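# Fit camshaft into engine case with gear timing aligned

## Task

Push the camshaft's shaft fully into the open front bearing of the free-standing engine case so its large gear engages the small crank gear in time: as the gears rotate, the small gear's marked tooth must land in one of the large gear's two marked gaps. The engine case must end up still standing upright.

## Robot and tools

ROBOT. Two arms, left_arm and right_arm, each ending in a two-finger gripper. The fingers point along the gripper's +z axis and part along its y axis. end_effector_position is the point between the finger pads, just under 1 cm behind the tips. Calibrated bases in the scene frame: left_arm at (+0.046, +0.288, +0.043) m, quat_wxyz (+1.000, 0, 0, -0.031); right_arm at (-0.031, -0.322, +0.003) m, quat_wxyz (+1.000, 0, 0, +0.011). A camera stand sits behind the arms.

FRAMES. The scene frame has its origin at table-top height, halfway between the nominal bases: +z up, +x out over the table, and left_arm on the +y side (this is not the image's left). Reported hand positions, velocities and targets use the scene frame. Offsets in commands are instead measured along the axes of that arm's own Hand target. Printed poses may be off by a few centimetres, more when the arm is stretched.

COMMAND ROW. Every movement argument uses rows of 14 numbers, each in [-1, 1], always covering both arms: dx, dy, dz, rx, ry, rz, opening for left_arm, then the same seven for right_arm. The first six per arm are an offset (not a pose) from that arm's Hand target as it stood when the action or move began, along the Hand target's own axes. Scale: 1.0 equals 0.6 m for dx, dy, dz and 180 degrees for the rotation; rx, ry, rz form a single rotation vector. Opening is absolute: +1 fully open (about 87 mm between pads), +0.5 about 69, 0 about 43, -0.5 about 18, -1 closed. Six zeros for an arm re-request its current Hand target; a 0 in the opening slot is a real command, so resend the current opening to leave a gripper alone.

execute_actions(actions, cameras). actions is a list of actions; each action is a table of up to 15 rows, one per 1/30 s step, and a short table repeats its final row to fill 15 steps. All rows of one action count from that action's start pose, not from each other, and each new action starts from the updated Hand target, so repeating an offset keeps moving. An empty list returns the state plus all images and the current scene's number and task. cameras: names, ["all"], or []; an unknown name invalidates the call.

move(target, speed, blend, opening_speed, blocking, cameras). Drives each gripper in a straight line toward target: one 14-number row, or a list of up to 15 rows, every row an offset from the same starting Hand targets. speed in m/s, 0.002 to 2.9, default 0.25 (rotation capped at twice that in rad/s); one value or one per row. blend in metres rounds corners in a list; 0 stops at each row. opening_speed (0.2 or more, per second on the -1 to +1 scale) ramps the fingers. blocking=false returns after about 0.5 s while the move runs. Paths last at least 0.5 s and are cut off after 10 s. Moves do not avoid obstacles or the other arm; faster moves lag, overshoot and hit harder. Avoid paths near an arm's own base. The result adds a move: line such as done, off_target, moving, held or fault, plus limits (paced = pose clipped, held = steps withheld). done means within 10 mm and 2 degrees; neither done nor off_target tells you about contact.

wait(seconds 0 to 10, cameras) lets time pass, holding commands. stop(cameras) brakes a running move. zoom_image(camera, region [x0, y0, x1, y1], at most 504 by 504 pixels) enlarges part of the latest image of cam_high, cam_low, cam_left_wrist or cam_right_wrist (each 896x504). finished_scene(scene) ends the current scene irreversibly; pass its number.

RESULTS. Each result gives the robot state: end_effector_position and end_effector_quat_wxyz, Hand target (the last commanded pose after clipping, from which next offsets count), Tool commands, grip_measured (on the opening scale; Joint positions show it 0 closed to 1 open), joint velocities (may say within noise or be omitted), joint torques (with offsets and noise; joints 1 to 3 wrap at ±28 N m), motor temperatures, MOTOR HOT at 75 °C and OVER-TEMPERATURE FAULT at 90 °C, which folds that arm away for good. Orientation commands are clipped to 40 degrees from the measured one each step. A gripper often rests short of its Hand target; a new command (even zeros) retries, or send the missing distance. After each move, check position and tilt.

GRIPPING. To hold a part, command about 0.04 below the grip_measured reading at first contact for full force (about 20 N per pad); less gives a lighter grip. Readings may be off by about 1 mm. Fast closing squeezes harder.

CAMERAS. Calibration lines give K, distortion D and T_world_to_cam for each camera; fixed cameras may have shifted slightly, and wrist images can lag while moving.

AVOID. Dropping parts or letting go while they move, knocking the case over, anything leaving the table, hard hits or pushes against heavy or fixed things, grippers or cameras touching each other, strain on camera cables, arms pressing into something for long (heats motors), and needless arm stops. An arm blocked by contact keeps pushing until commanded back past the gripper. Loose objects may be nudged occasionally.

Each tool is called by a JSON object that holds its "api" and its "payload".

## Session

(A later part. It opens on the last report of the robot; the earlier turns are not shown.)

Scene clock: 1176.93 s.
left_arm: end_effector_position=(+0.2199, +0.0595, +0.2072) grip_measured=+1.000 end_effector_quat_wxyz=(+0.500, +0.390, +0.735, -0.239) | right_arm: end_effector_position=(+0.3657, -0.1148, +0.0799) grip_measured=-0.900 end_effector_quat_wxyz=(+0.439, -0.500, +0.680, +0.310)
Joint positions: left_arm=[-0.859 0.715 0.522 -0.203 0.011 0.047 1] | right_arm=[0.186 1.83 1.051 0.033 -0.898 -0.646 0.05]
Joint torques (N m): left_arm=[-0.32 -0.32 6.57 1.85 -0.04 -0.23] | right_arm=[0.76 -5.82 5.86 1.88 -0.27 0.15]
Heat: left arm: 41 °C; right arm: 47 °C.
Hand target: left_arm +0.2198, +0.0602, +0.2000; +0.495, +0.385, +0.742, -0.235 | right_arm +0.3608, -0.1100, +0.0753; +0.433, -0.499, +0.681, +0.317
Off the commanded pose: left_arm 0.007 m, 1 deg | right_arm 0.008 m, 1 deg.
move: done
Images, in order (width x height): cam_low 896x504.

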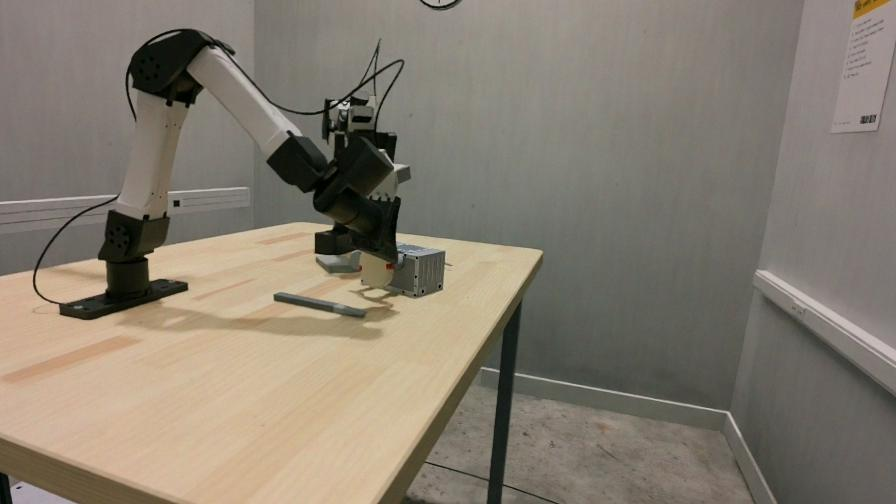

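{"api": "move", "payload": {"target": [0,0,0,0,0,0,1,0.005,0,0.0025,0,0,0,-0.9], "speed": 0.03, "cameras": ["cam_low","cam_left_wrist"]}}

{"api": "zoom_image", "payload": {"camera": "cam_low", "region": [350, 230, 420, 295]}}

{"api": "zoom_image", "payload": {"camera": "cam_left_wrist", "region": [400, 0, 560, 180]}}

Scene clock: 1184.27 s.
left_arm: end_effector_position=(+0.2199, +0.0595, +0.2072) grip_measured=+1.000 end_effector_quat_wxyz=(+0.500, +0.390, +0.735, -0.239) | right_arm: end_effector_position=(+0.3666, -0.1149, +0.0770) grip_measured=-0.900 end_effector_quat_wxyz=(+0.440, -0.500, +0.679, +0.308)
Joint positions: left_arm=[-0.859 0.715 0.522 -0.203 0.011 0.047 1] | right_arm=[0.186 1.837 1.045 0.049 -0.896 -0.646 0.05]
Joint torques (N m): left_arm=[-0.36 -0.25 6.69 1.8 0 -0.25] | right_arm=[0.76 -5.79 5.75 1.85 -0.3 0.16]
Motor temperatures (°C): left_arm=[22 23 38 41 22 22 22] | right_arm=[23 37 46 37 23 24 23]
Heat: left arm: 41 °C; right arm: 46 °C.
Hand target: left_arm +0.2198, +0.0602, +0.2000; +0.495, +0.385, +0.742, -0.235 | right_arm +0.3607, -0.1099, +0.0719; +0.433, -0.499, +0.681, +0.317
Off the commanded pose: left_arm 0.007 m, 1 deg | right_arm 0.009 m, 1 deg.
move: done
camera_calibration:
cam_left_wrist: T_world_to_cam=[[-0.811195, -0.583982, -0.0304459, 0.214007], [-0.549195, 0.77869, -0.303359, 0.159952], [0.200864, -0.229363, -0.95239, 0.306082], [0, 0, 0, 1]] pos_world=[0.199966, 0.0706268, 0.346548]
Images, in order (width x height): cam_low 896x504, cam_left_wrist 896x504.

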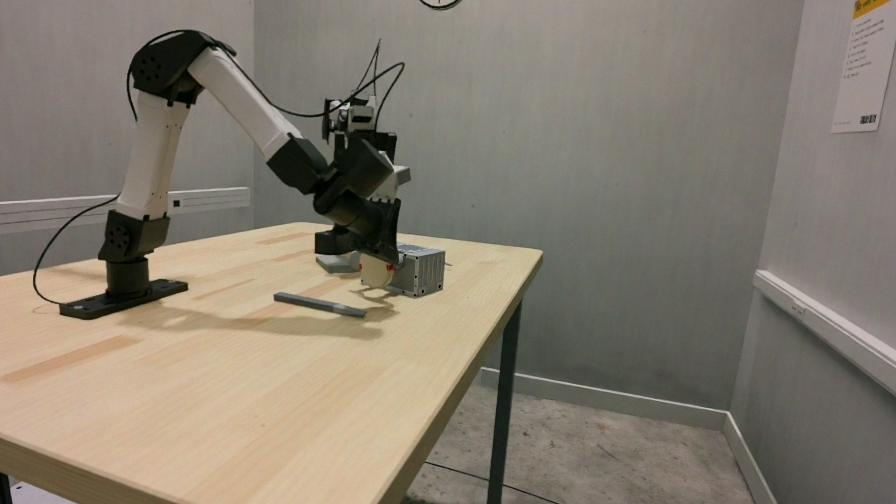

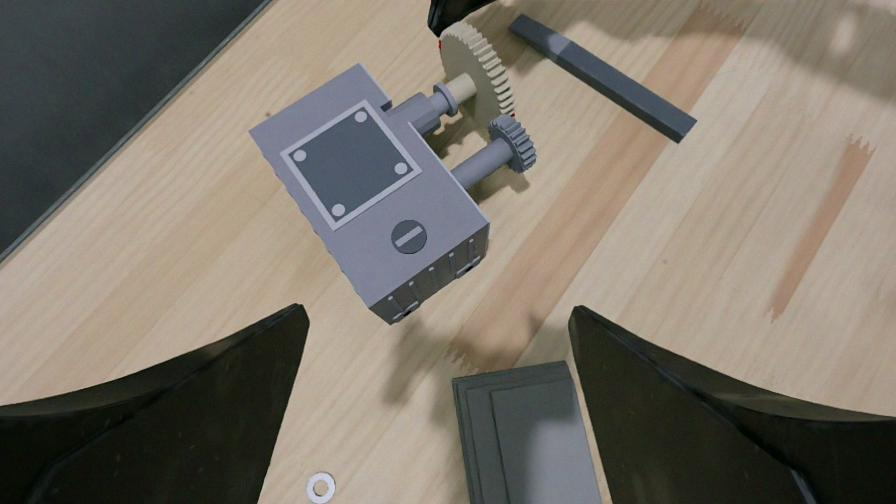

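Scaled by 7.200 from the camera's 896x504 image, which has a finer 1280x720 frame.

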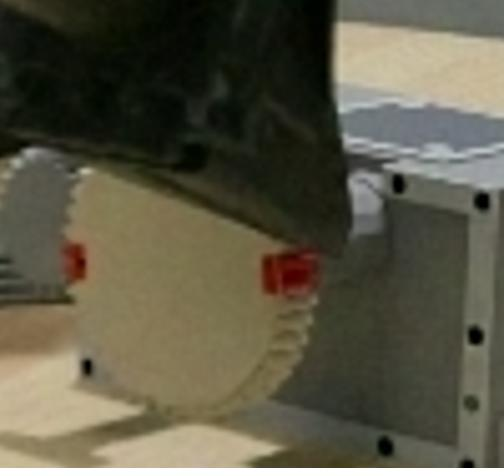

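Scaled by 2.800 from the camera's 896x504 image, which has a finer 1280x720 frame.

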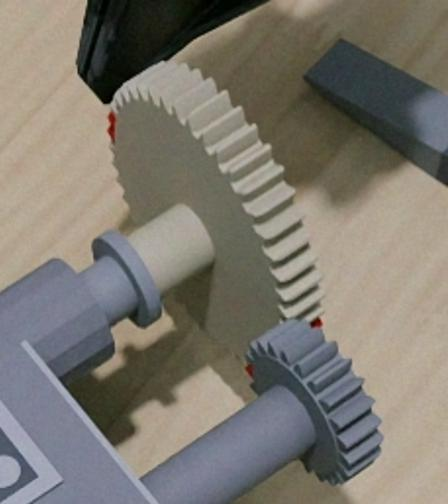

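{"api": "move", "payload": {"target": [[0,0,0,0,0,0,1,-0.0303,-0.0173,-0.014,0,0,0,-0.9],[0,0,0,0,0,0,1,-0.0018,-0.0175,-0.0743,0,0,0,-0.9],[0,0,0,0,0,0,1,0.011,0.0435,-0.0548,0,0,0,-0.9]], "speed": 0.08, "cameras": ["cam_right_wrist","cam_low"]}}

{"api": "zoom_image", "payload": {"camera": "cam_low", "region": [350, 230, 420, 295]}}

{"api": "zoom_image", "payload": {"camera": "cam_right_wrist", "region": [220, 150, 600, 330]}}

Scene clock: 1205.33 s.
left_arm: end_effector_position=(+0.2199, +0.0595, +0.2072) grip_measured=+1.000 end_effector_quat_wxyz=(+0.500, +0.390, +0.735, -0.239) | right_arm: end_effector_position=(+0.3216, -0.1349, +0.0690) grip_measured=-0.900 end_effector_quat_wxyz=(+0.414, -0.494, +0.691, +0.328)
Joint positions: left_arm=[-0.859 0.715 0.522 -0.203 0.011 0.047 1] | right_arm=[0.146 1.724 0.906 -0.033 -0.943 -0.696 0.05]
Joint torques (N m): left_arm=[-0.5 -0.16 6.52 1.81 -0.04 -0.24] | right_arm=[0.17 -7.6 6.06 2 -0.2 0.12]
Heat: left arm: 41 °C; right arm: 45 °C.
Hand target: left_arm +0.2198, +0.0602, +0.2000; +0.495, +0.385, +0.742, -0.235 | right_arm +0.3261, -0.1332, +0.0799; +0.433, -0.498, +0.681, +0.317
Off the commanded pose: left_arm 0.007 m, 1 deg | right_arm 0.012 m, 3 deg.
move: off_target (right_arm)
camera_calibration:
cam_right_wrist: T_world_to_cam=[[0.959189, -0.270443, -0.0825709, -0.335493], [-0.28251, -0.928988, -0.2391, 0.0012237], [-0.0120445, 0.252669, -0.967478, 0.249991], [0, 0, 0, 1]] pos_world=[0.325158, -0.15276, 0.214451]
Images, in order (width x height): cam_low 896x504, cam_right_wrist 896x504.

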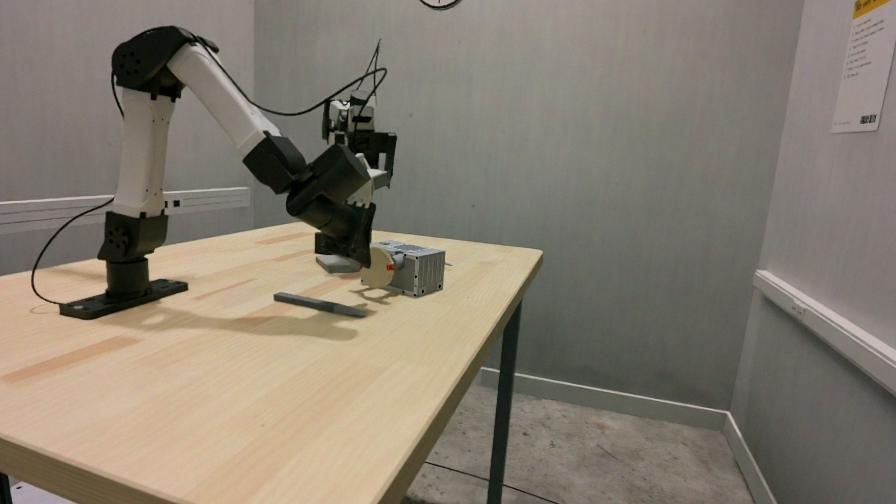

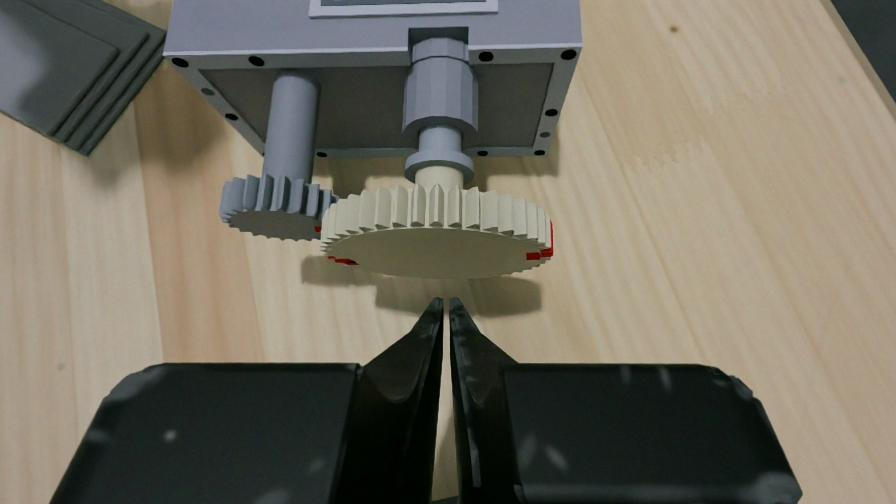

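Scaled by 7.200 from the camera's 896x504 image, which has a finer 1280x720 frame.

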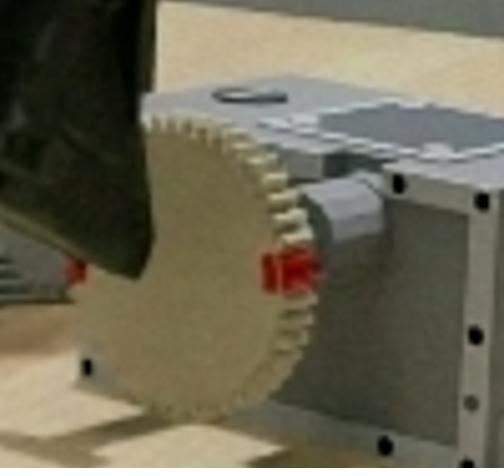

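Scaled by 1.326 from the camera's 896x504 image, which has a finer 1280x720 frame.

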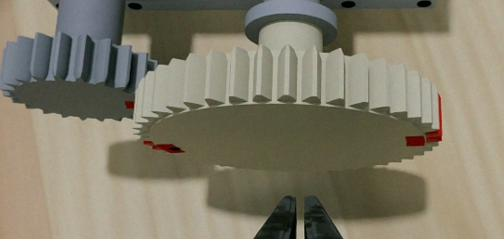

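{"api": "move", "payload": {"target": [0,0,0,0,0,0,1,-0.0177,0.001,0.0378,0,0,0,-0.9], "speed": 0.04, "cameras": ["cam_right_wrist","cam_low","cam_left_wrist"]}}

{"api": "zoom_image", "payload": {"camera": "cam_low", "region": [350, 230, 420, 295]}}

{"api": "zoom_image", "payload": {"camera": "cam_right_wrist", "region": [220, 150, 600, 330]}}

{"api": "zoom_image", "payload": {"camera": "cam_left_wrist", "region": [400, 0, 560, 180]}}

Scene clock: 1219.70 s.
left_arm: end_effector_position=(+0.2199, +0.0595, +0.2072) grip_measured=+1.000 end_effector_quat_wxyz=(+0.500, +0.390, +0.735, -0.239) | right_arm: end_effector_position=(+0.3216, -0.1144, +0.0705) grip_measured=-0.900 end_effector_quat_wxyz=(+0.414, -0.494, +0.692, +0.326)
Joint positions: left_arm=[-0.859 0.715 0.522 -0.203 0.011 0.047 1] | right_arm=[0.21 1.728 0.906 0.032 -0.894 -0.619 0.05]
Joint torques (N m): left_arm=[-0.4 -0.27 6.45 1.78 0.02 -0.25] | right_arm=[0.46 -5.23 8.72 2.16 -0.17 0.11]
Heat: left arm: 41 °C; right arm: 45 °C.
Hand target: left_arm +0.2198, +0.0602, +0.2000; +0.495, +0.385, +0.742, -0.235 | right_arm +0.3331, -0.1092, +0.0799; +0.433, -0.498, +0.681, +0.317
Off the commanded pose: left_arm 0.007 m, 1 deg | right_arm 0.016 m, 3 deg.
move: off_target (right_arm)
camera_calibration:
cam_left_wrist: T_world_to_cam=[[-0.811195, -0.583982, -0.0304459, 0.214007], [-0.549195, 0.77869, -0.303359, 0.159952], [0.200864, -0.229363, -0.95239, 0.306082], [0, 0, 0, 1]] pos_world=[0.199966, 0.0706268, 0.346548]
cam_right_wrist: T_world_to_cam=[[0.958232, -0.273915, -0.0822264, -0.330031], [-0.285746, -0.928883, -0.235638, 0.0213425], [-0.011834, 0.249291, -0.968356, 0.245842], [0, 0, 0, 1]] pos_world=[0.325254, -0.131862, 0.215955]
Images, in order (width x height): cam_low 896x504, cam_left_wrist 896x504, cam_right_wrist 896x504.

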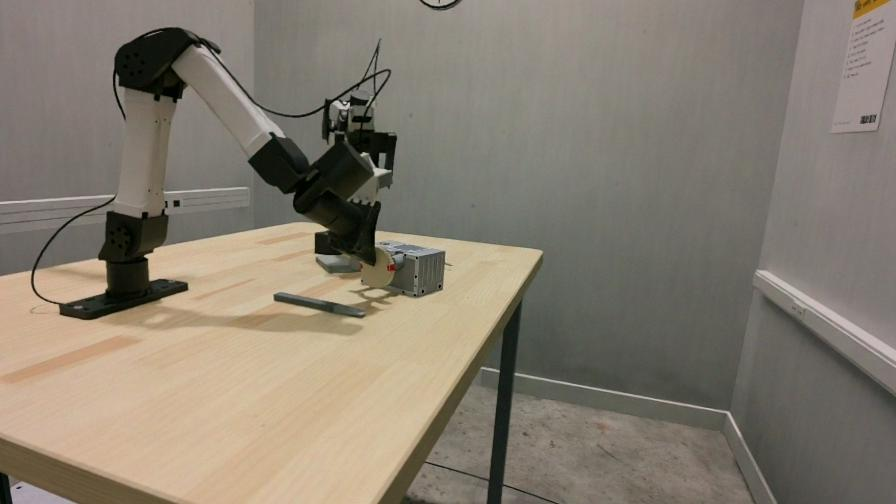

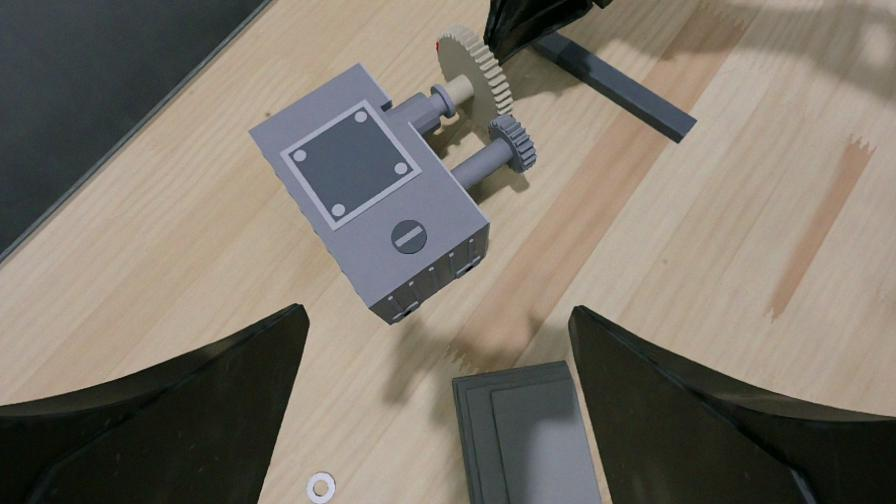

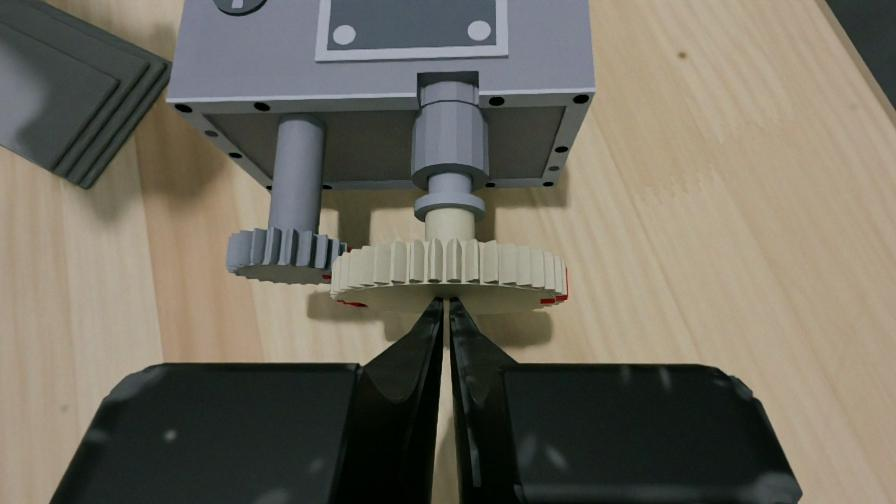

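Scaled by 7.200 from the camera's 896x504 image, which has a finer 1280x720 frame.

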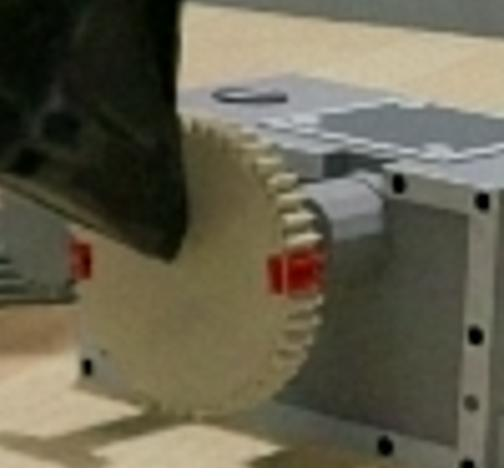

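Scaled by 1.326 from the camera's 896x504 image, which has a finer 1280x720 frame.

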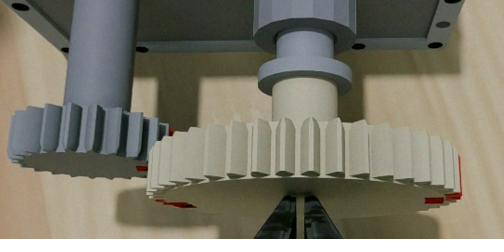

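Scaled by 2.800 from the camera's 896x504 image, which has a finer 1280x720 frame.

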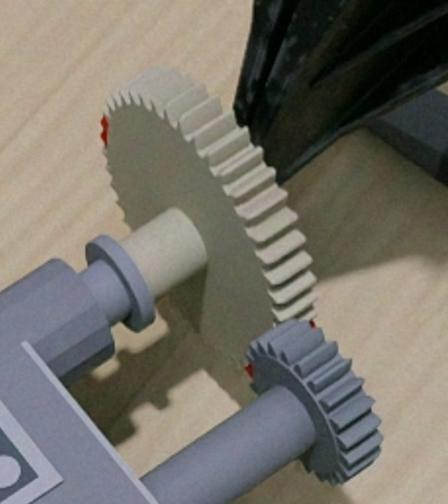

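{"api": "move", "payload": {"target": [0,0,0,0,0,0,1,-0.0057,0.001,0.0121,0,0,0,-0.9], "speed": 0.04, "cameras": ["cam_right_wrist","cam_low","cam_left_wrist"]}}

{"api": "zoom_image", "payload": {"camera": "cam_low", "region": [350, 230, 420, 295]}}

{"api": "zoom_image", "payload": {"camera": "cam_right_wrist", "region": [220, 150, 600, 330]}}

{"api": "zoom_image", "payload": {"camera": "cam_left_wrist", "region": [400, 0, 560, 180]}}

Scene clock: 1228.97 s.
left_arm: end_effector_position=(+0.2199, +0.0595, +0.2072) grip_measured=+1.000 end_effector_quat_wxyz=(+0.500, +0.390, +0.735, -0.239) | right_arm: end_effector_position=(+0.3211, -0.1078, +0.0674) grip_measured=-0.900 end_effector_quat_wxyz=(+0.411, -0.493, +0.694, +0.326)
Joint positions: left_arm=[-0.859 0.715 0.522 -0.203 0.011 0.047 1] | right_arm=[0.231 1.739 0.906 0.052 -0.877 -0.597 0.05]
Joint torques (N m): left_arm=[-0.55 -0.13 6.49 1.79 -0.03 -0.22] | right_arm=[0.46 -5.29 9.58 2.18 -0.18 0.11]
Heat: left arm: 41 °C; right arm: 46 °C.
Hand target: left_arm +0.2198, +0.0602, +0.2000; +0.495, +0.385, +0.742, -0.235 | right_arm +0.3349, -0.1013, +0.0798; +0.433, -0.499, +0.681, +0.317
Off the commanded pose: left_arm 0.007 m, 1 deg | right_arm 0.020 m, 3 deg.
move: off_target (right_arm)
camera_calibration:
cam_left_wrist: T_world_to_cam=[[-0.811195, -0.583982, -0.0304459, 0.214007], [-0.549195, 0.77869, -0.303359, 0.159952], [0.200864, -0.229363, -0.95239, 0.306082], [0, 0, 0, 1]] pos_world=[0.199966, 0.0706268, 0.346548]
cam_right_wrist: T_world_to_cam=[[0.957462, -0.275079, -0.0871709, -0.3275], [-0.288009, -0.929648, -0.229793, 0.0269257], [-0.0178272, 0.245124, -0.969328, 0.242765], [0, 0, 0, 1]] pos_world=[0.325651, -0.124564, 0.212958]
Images, in order (width x height): cam_low 896x504, cam_left_wrist 896x504, cam_right_wrist 896x504.

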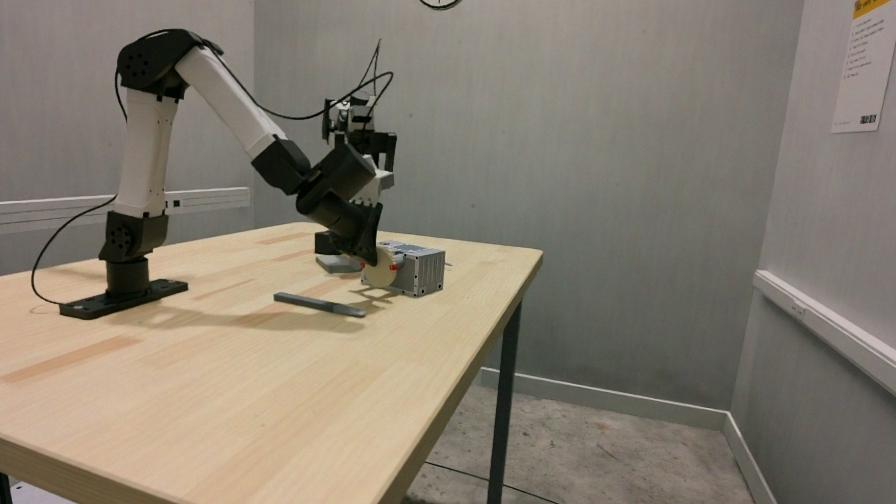

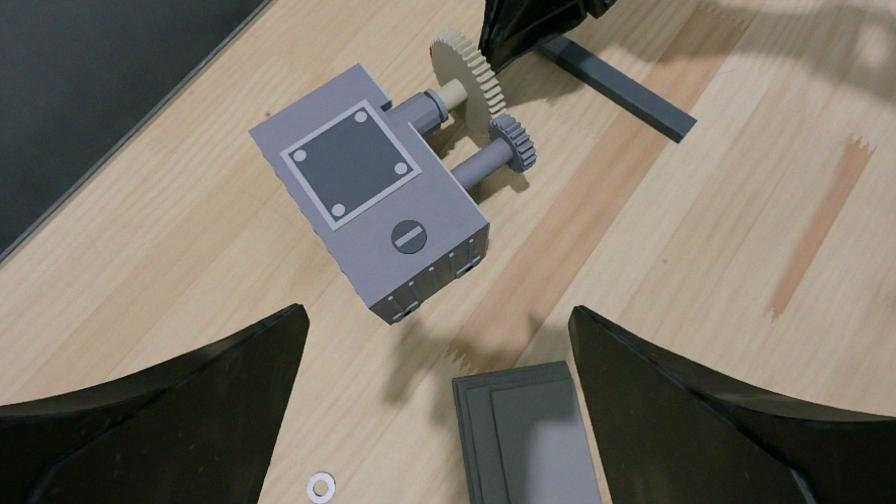

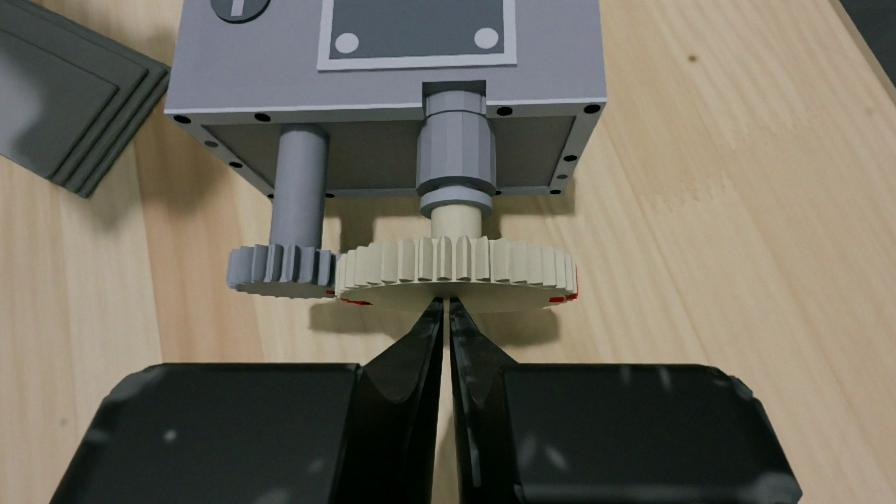

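Scaled by 7.200 from the camera's 896x504 image, which has a finer 1280x720 frame.

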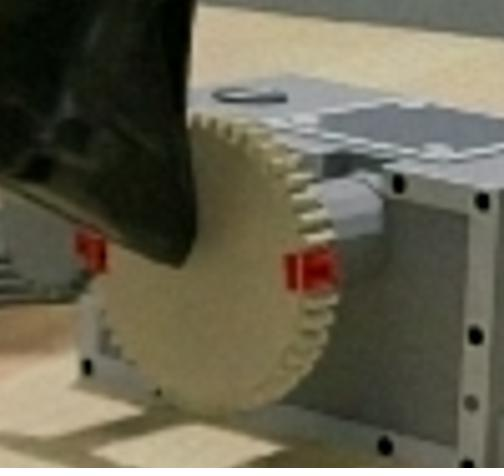

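Scaled by 1.326 from the camera's 896x504 image, which has a finer 1280x720 frame.

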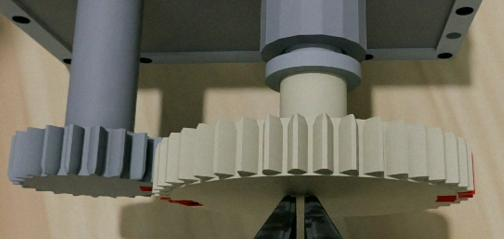

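Scaled by 2.800 from the camera's 896x504 image, which has a finer 1280x720 frame.

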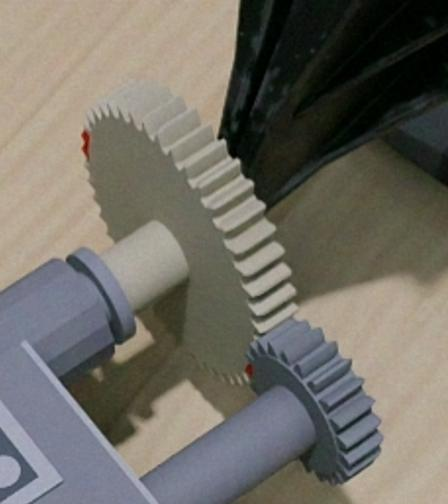

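{"api": "move", "payload": {"target": [0,0,0,0,0,0,1,-0.0057,0.001,0.0121,0,0,0,-0.9], "speed": 0.04, "cameras": ["cam_right_wrist","cam_left_wrist"]}}

{"api": "zoom_image", "payload": {"camera": "cam_right_wrist", "region": [220, 150, 600, 330]}}

{"api": "zoom_image", "payload": {"camera": "cam_left_wrist", "region": [400, 0, 560, 180]}}

Scene clock: 1237.30 s.
left_arm: end_effector_position=(+0.2199, +0.0595, +0.2072) grip_measured=+1.000 end_effector_quat_wxyz=(+0.500, +0.390, +0.735, -0.239) | right_arm: end_effector_position=(+0.3215, -0.1037, +0.0655) grip_measured=-0.900 end_effector_quat_wxyz=(+0.407, -0.489, +0.699, +0.325)
Joint positions: left_arm=[-0.859 0.715 0.522 -0.203 0.011 0.047 1] | right_arm=[0.245 1.747 0.91 0.061 -0.859 -0.575 0.05]
Joint torques (N m): left_arm=[-0.44 -0.2 6.56 1.82 -0.03 -0.22] | right_arm=[1.01 -5.14 10.11 2.28 -0.19 0.09]
Heat: left arm: 41 °C; right arm: 47 °C.
Hand target: left_arm +0.2198, +0.0602, +0.2000; +0.495, +0.385, +0.742, -0.235 | right_arm +0.3368, -0.0935, +0.0800; +0.433, -0.498, +0.681, +0.317
Off the commanded pose: left_arm 0.007 m, 1 deg | right_arm 0.023 m, 4 deg.
move: off_target (right_arm)
camera_calibration:
cam_left_wrist: T_world_to_cam=[[-0.811195, -0.583982, -0.0304459, 0.214007], [-0.549195, 0.77869, -0.303359, 0.159952], [0.200864, -0.229363, -0.95239, 0.306082], [0, 0, 0, 1]] pos_world=[0.199966, 0.0706268, 0.346548]
cam_right_wrist: T_world_to_cam=[[0.954174, -0.283306, -0.096381, -0.326145], [-0.298068, -0.928374, -0.221983, 0.0331973], [-0.0265886, 0.240538, -0.970275, 0.242328], [0, 0, 0, 1]] pos_world=[0.327538, -0.119869, 0.211059]
Images, in order (width x height): cam_left_wrist 896x504, cam_right_wrist 896x504.

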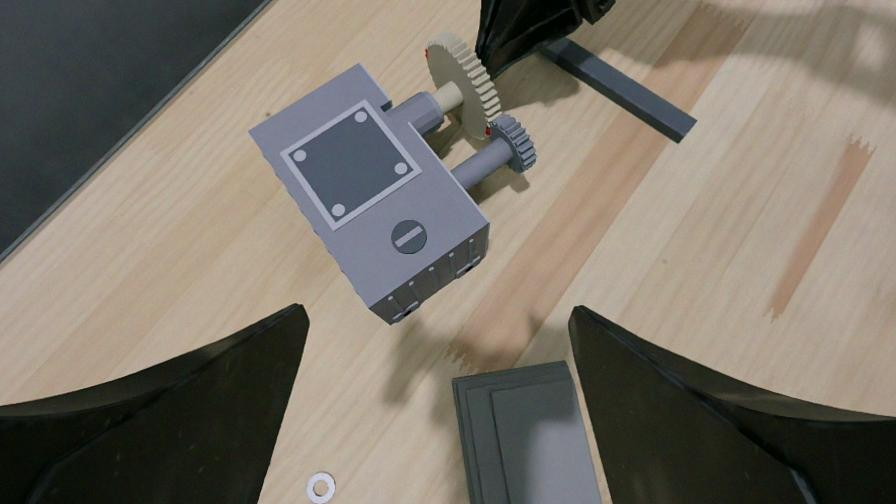

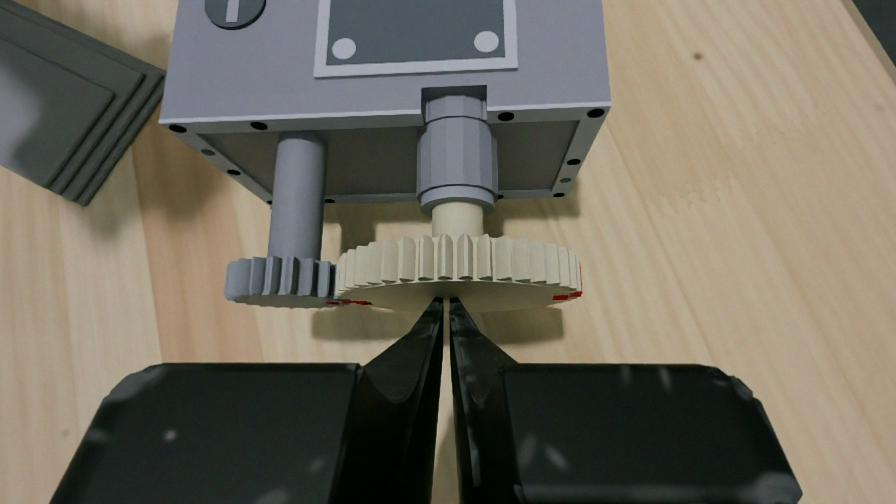

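Scaled by 1.326 from the camera's 896x504 image, which has a finer 1280x720 frame.

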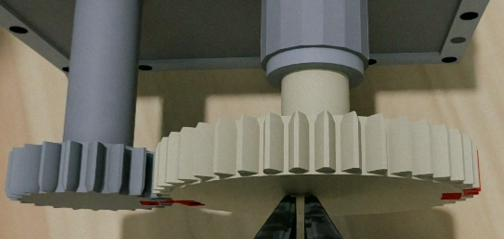

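Scaled by 2.800 from the camera's 896x504 image, which has a finer 1280x720 frame.

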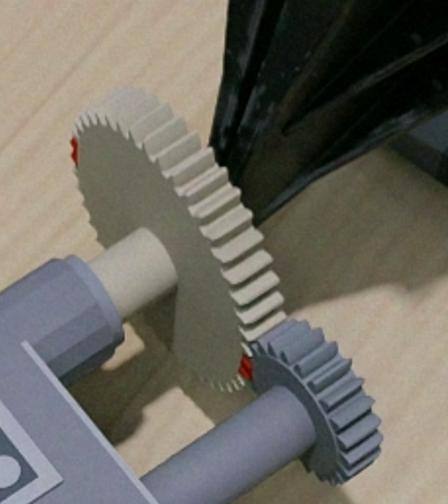

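{"api": "move", "payload": {"target": [[0,0,0,0,0,0,1,0.0213,0,-0.0453,0,0,0,-0.9],[0,0,0,0,0,0,1,0.05,0,-0.19,0,0,0,-0.9]], "speed": [0.05,0.15], "cameras": ["cam_right_wrist","cam_low","cam_left_wrist"]}}

{"api": "zoom_image", "payload": {"camera": "cam_low", "region": [350, 240, 410, 295]}}

{"api": "zoom_image", "payload": {"camera": "cam_left_wrist", "region": [460, 95, 550, 185]}}

{"api": "zoom_image", "payload": {"camera": "cam_right_wrist", "region": [300, 30, 600, 230]}}

Scene clock: 1252.17 s.
left_arm: end_effector_position=(+0.2199, +0.0595, +0.2072) grip_measured=+1.000 end_effector_quat_wxyz=(+0.500, +0.390, +0.735, -0.239) | right_arm: end_effector_position=(+0.2951, -0.2046, +0.0886) grip_measured=-0.900 end_effector_quat_wxyz=(+0.419, -0.492, +0.693, +0.319)
Joint positions: left_arm=[-0.859 0.715 0.522 -0.203 0.011 0.047 1] | right_arm=[-0.074 1.595 0.904 -0.418 -1.051 -1.018 0.05]
Joint torques (N m): left_arm=[-0.29 -0.2 6.56 1.83 -0.02 -0.24] | right_arm=[-0.49 -5.04 9.58 1.12 -0.59 -0.11]
Heat: left arm: 41 °C; right arm: 47 °C.
Hand target: left_arm +0.2198, +0.0602, +0.2000; +0.495, +0.385, +0.742, -0.235 | right_arm +0.3019, -0.2041, +0.1012; +0.433, -0.498, +0.681, +0.317
Off the commanded pose: left_arm 0.007 m, 1 deg | right_arm 0.014 m, 2 deg.
move: off_target (right_arm)
camera_calibration:
cam_left_wrist: T_world_to_cam=[[-0.811195, -0.583982, -0.0304459, 0.214007], [-0.549195, 0.77869, -0.303359, 0.159952], [0.200864, -0.229363, -0.95239, 0.306082], [0, 0, 0, 1]] pos_world=[0.199966, 0.0706268, 0.346548]
cam_right_wrist: T_world_to_cam=[[0.955857, -0.285613, -0.0690115, -0.330672], [-0.293811, -0.926255, -0.236064, -0.0627931], [0.00350058, 0.245919, -0.969284, 0.28042], [0, 0, 0, 1]] pos_world=[0.296645, -0.221568, 0.234163]
Images, in order (width x height): cam_low 896x504, cam_left_wrist 896x504, cam_right_wrist 896x504.

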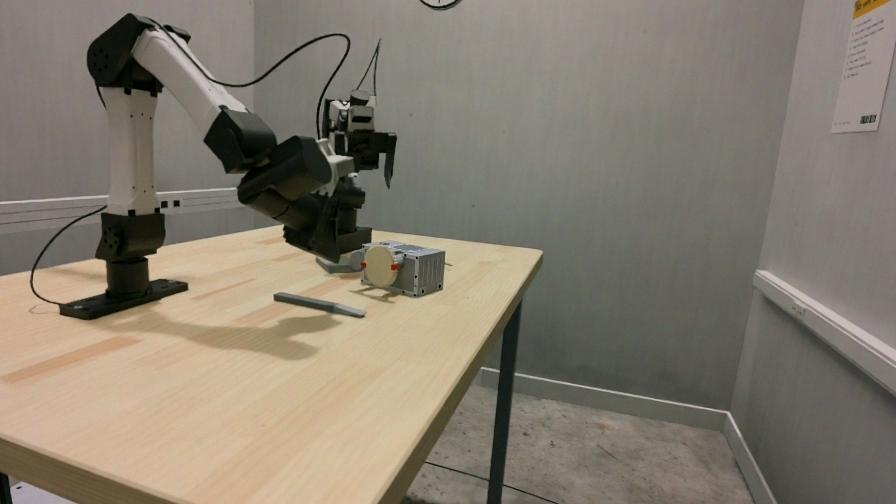

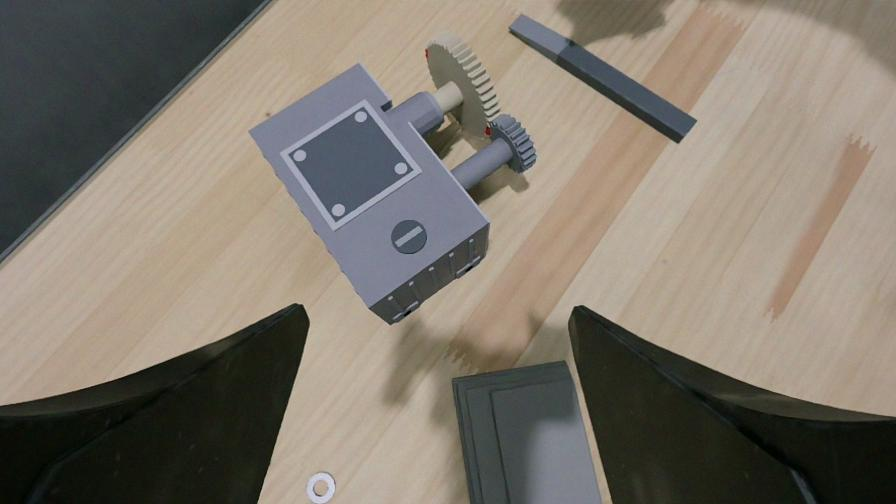

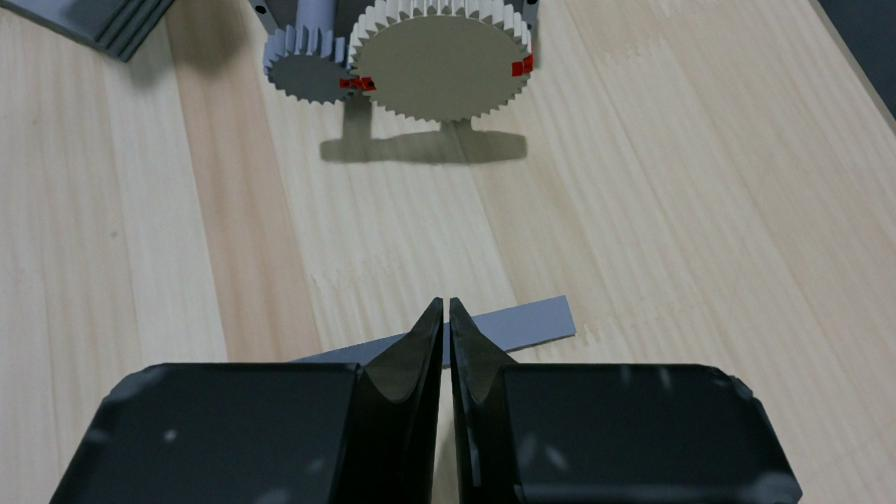

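Scaled by 8.400 from the camera's 896x504 image, which has a finer 1280x720 frame.

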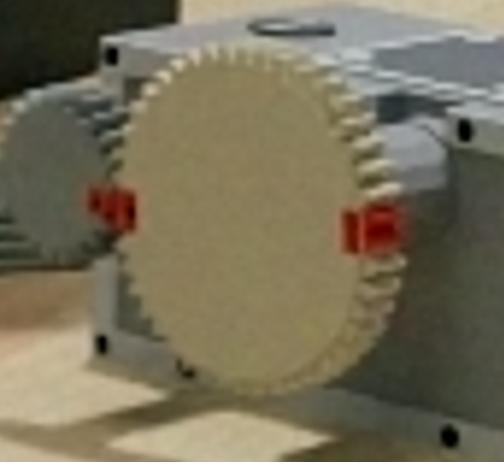

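Scaled by 5.600 from the camera's 896x504 image, which has a finer 1280x720 frame.

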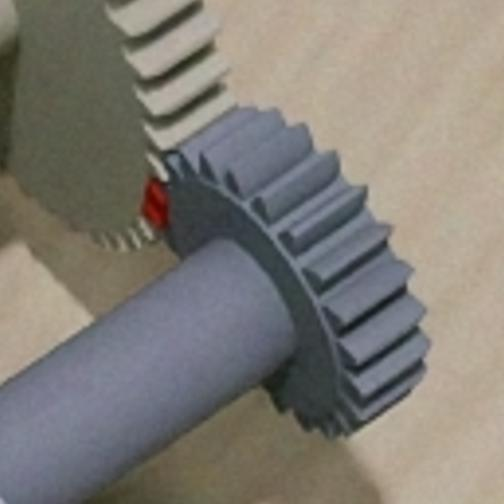

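Scaled by 1.680 from the camera's 896x504 image, which has a finer 1280x720 frame.

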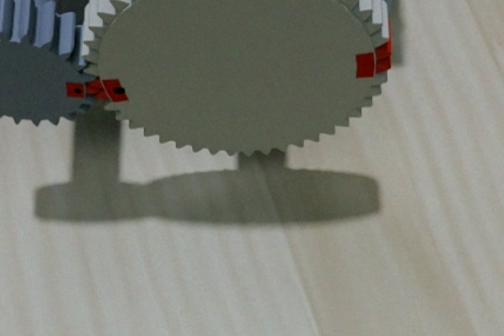

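{"api": "zoom_image", "payload": {"camera": "cam_right_wrist", "region": [325, 60, 395, 110]}}

{"api": "zoom_image", "payload": {"camera": "cam_left_wrist", "region": [390, 60, 520, 150]}}

Scaled by 7.200 from the camera's 896x504 image, which has a finer 1280x720 frame.

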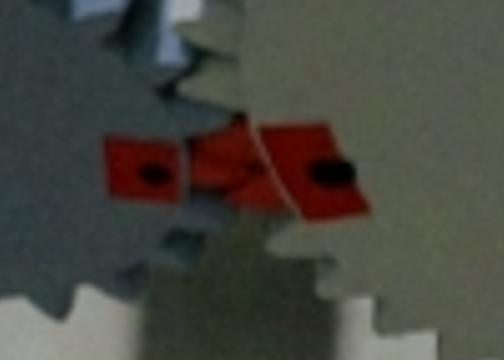

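Scaled by 3.877 from the camera's 896x504 image, which has a finer 1280x720 frame.

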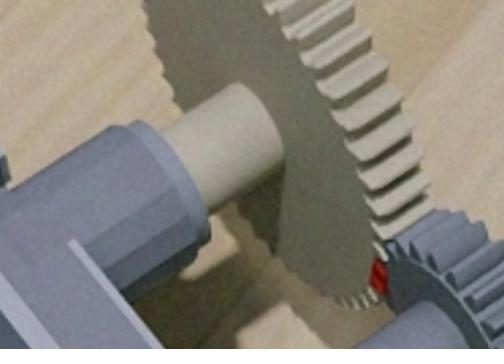

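The marked tooth is in the marked gap, and the shaft is in up to its collar.

{"api": "finished_scene", "payload": {"scene": 2}}

The scene is finished: the task was done.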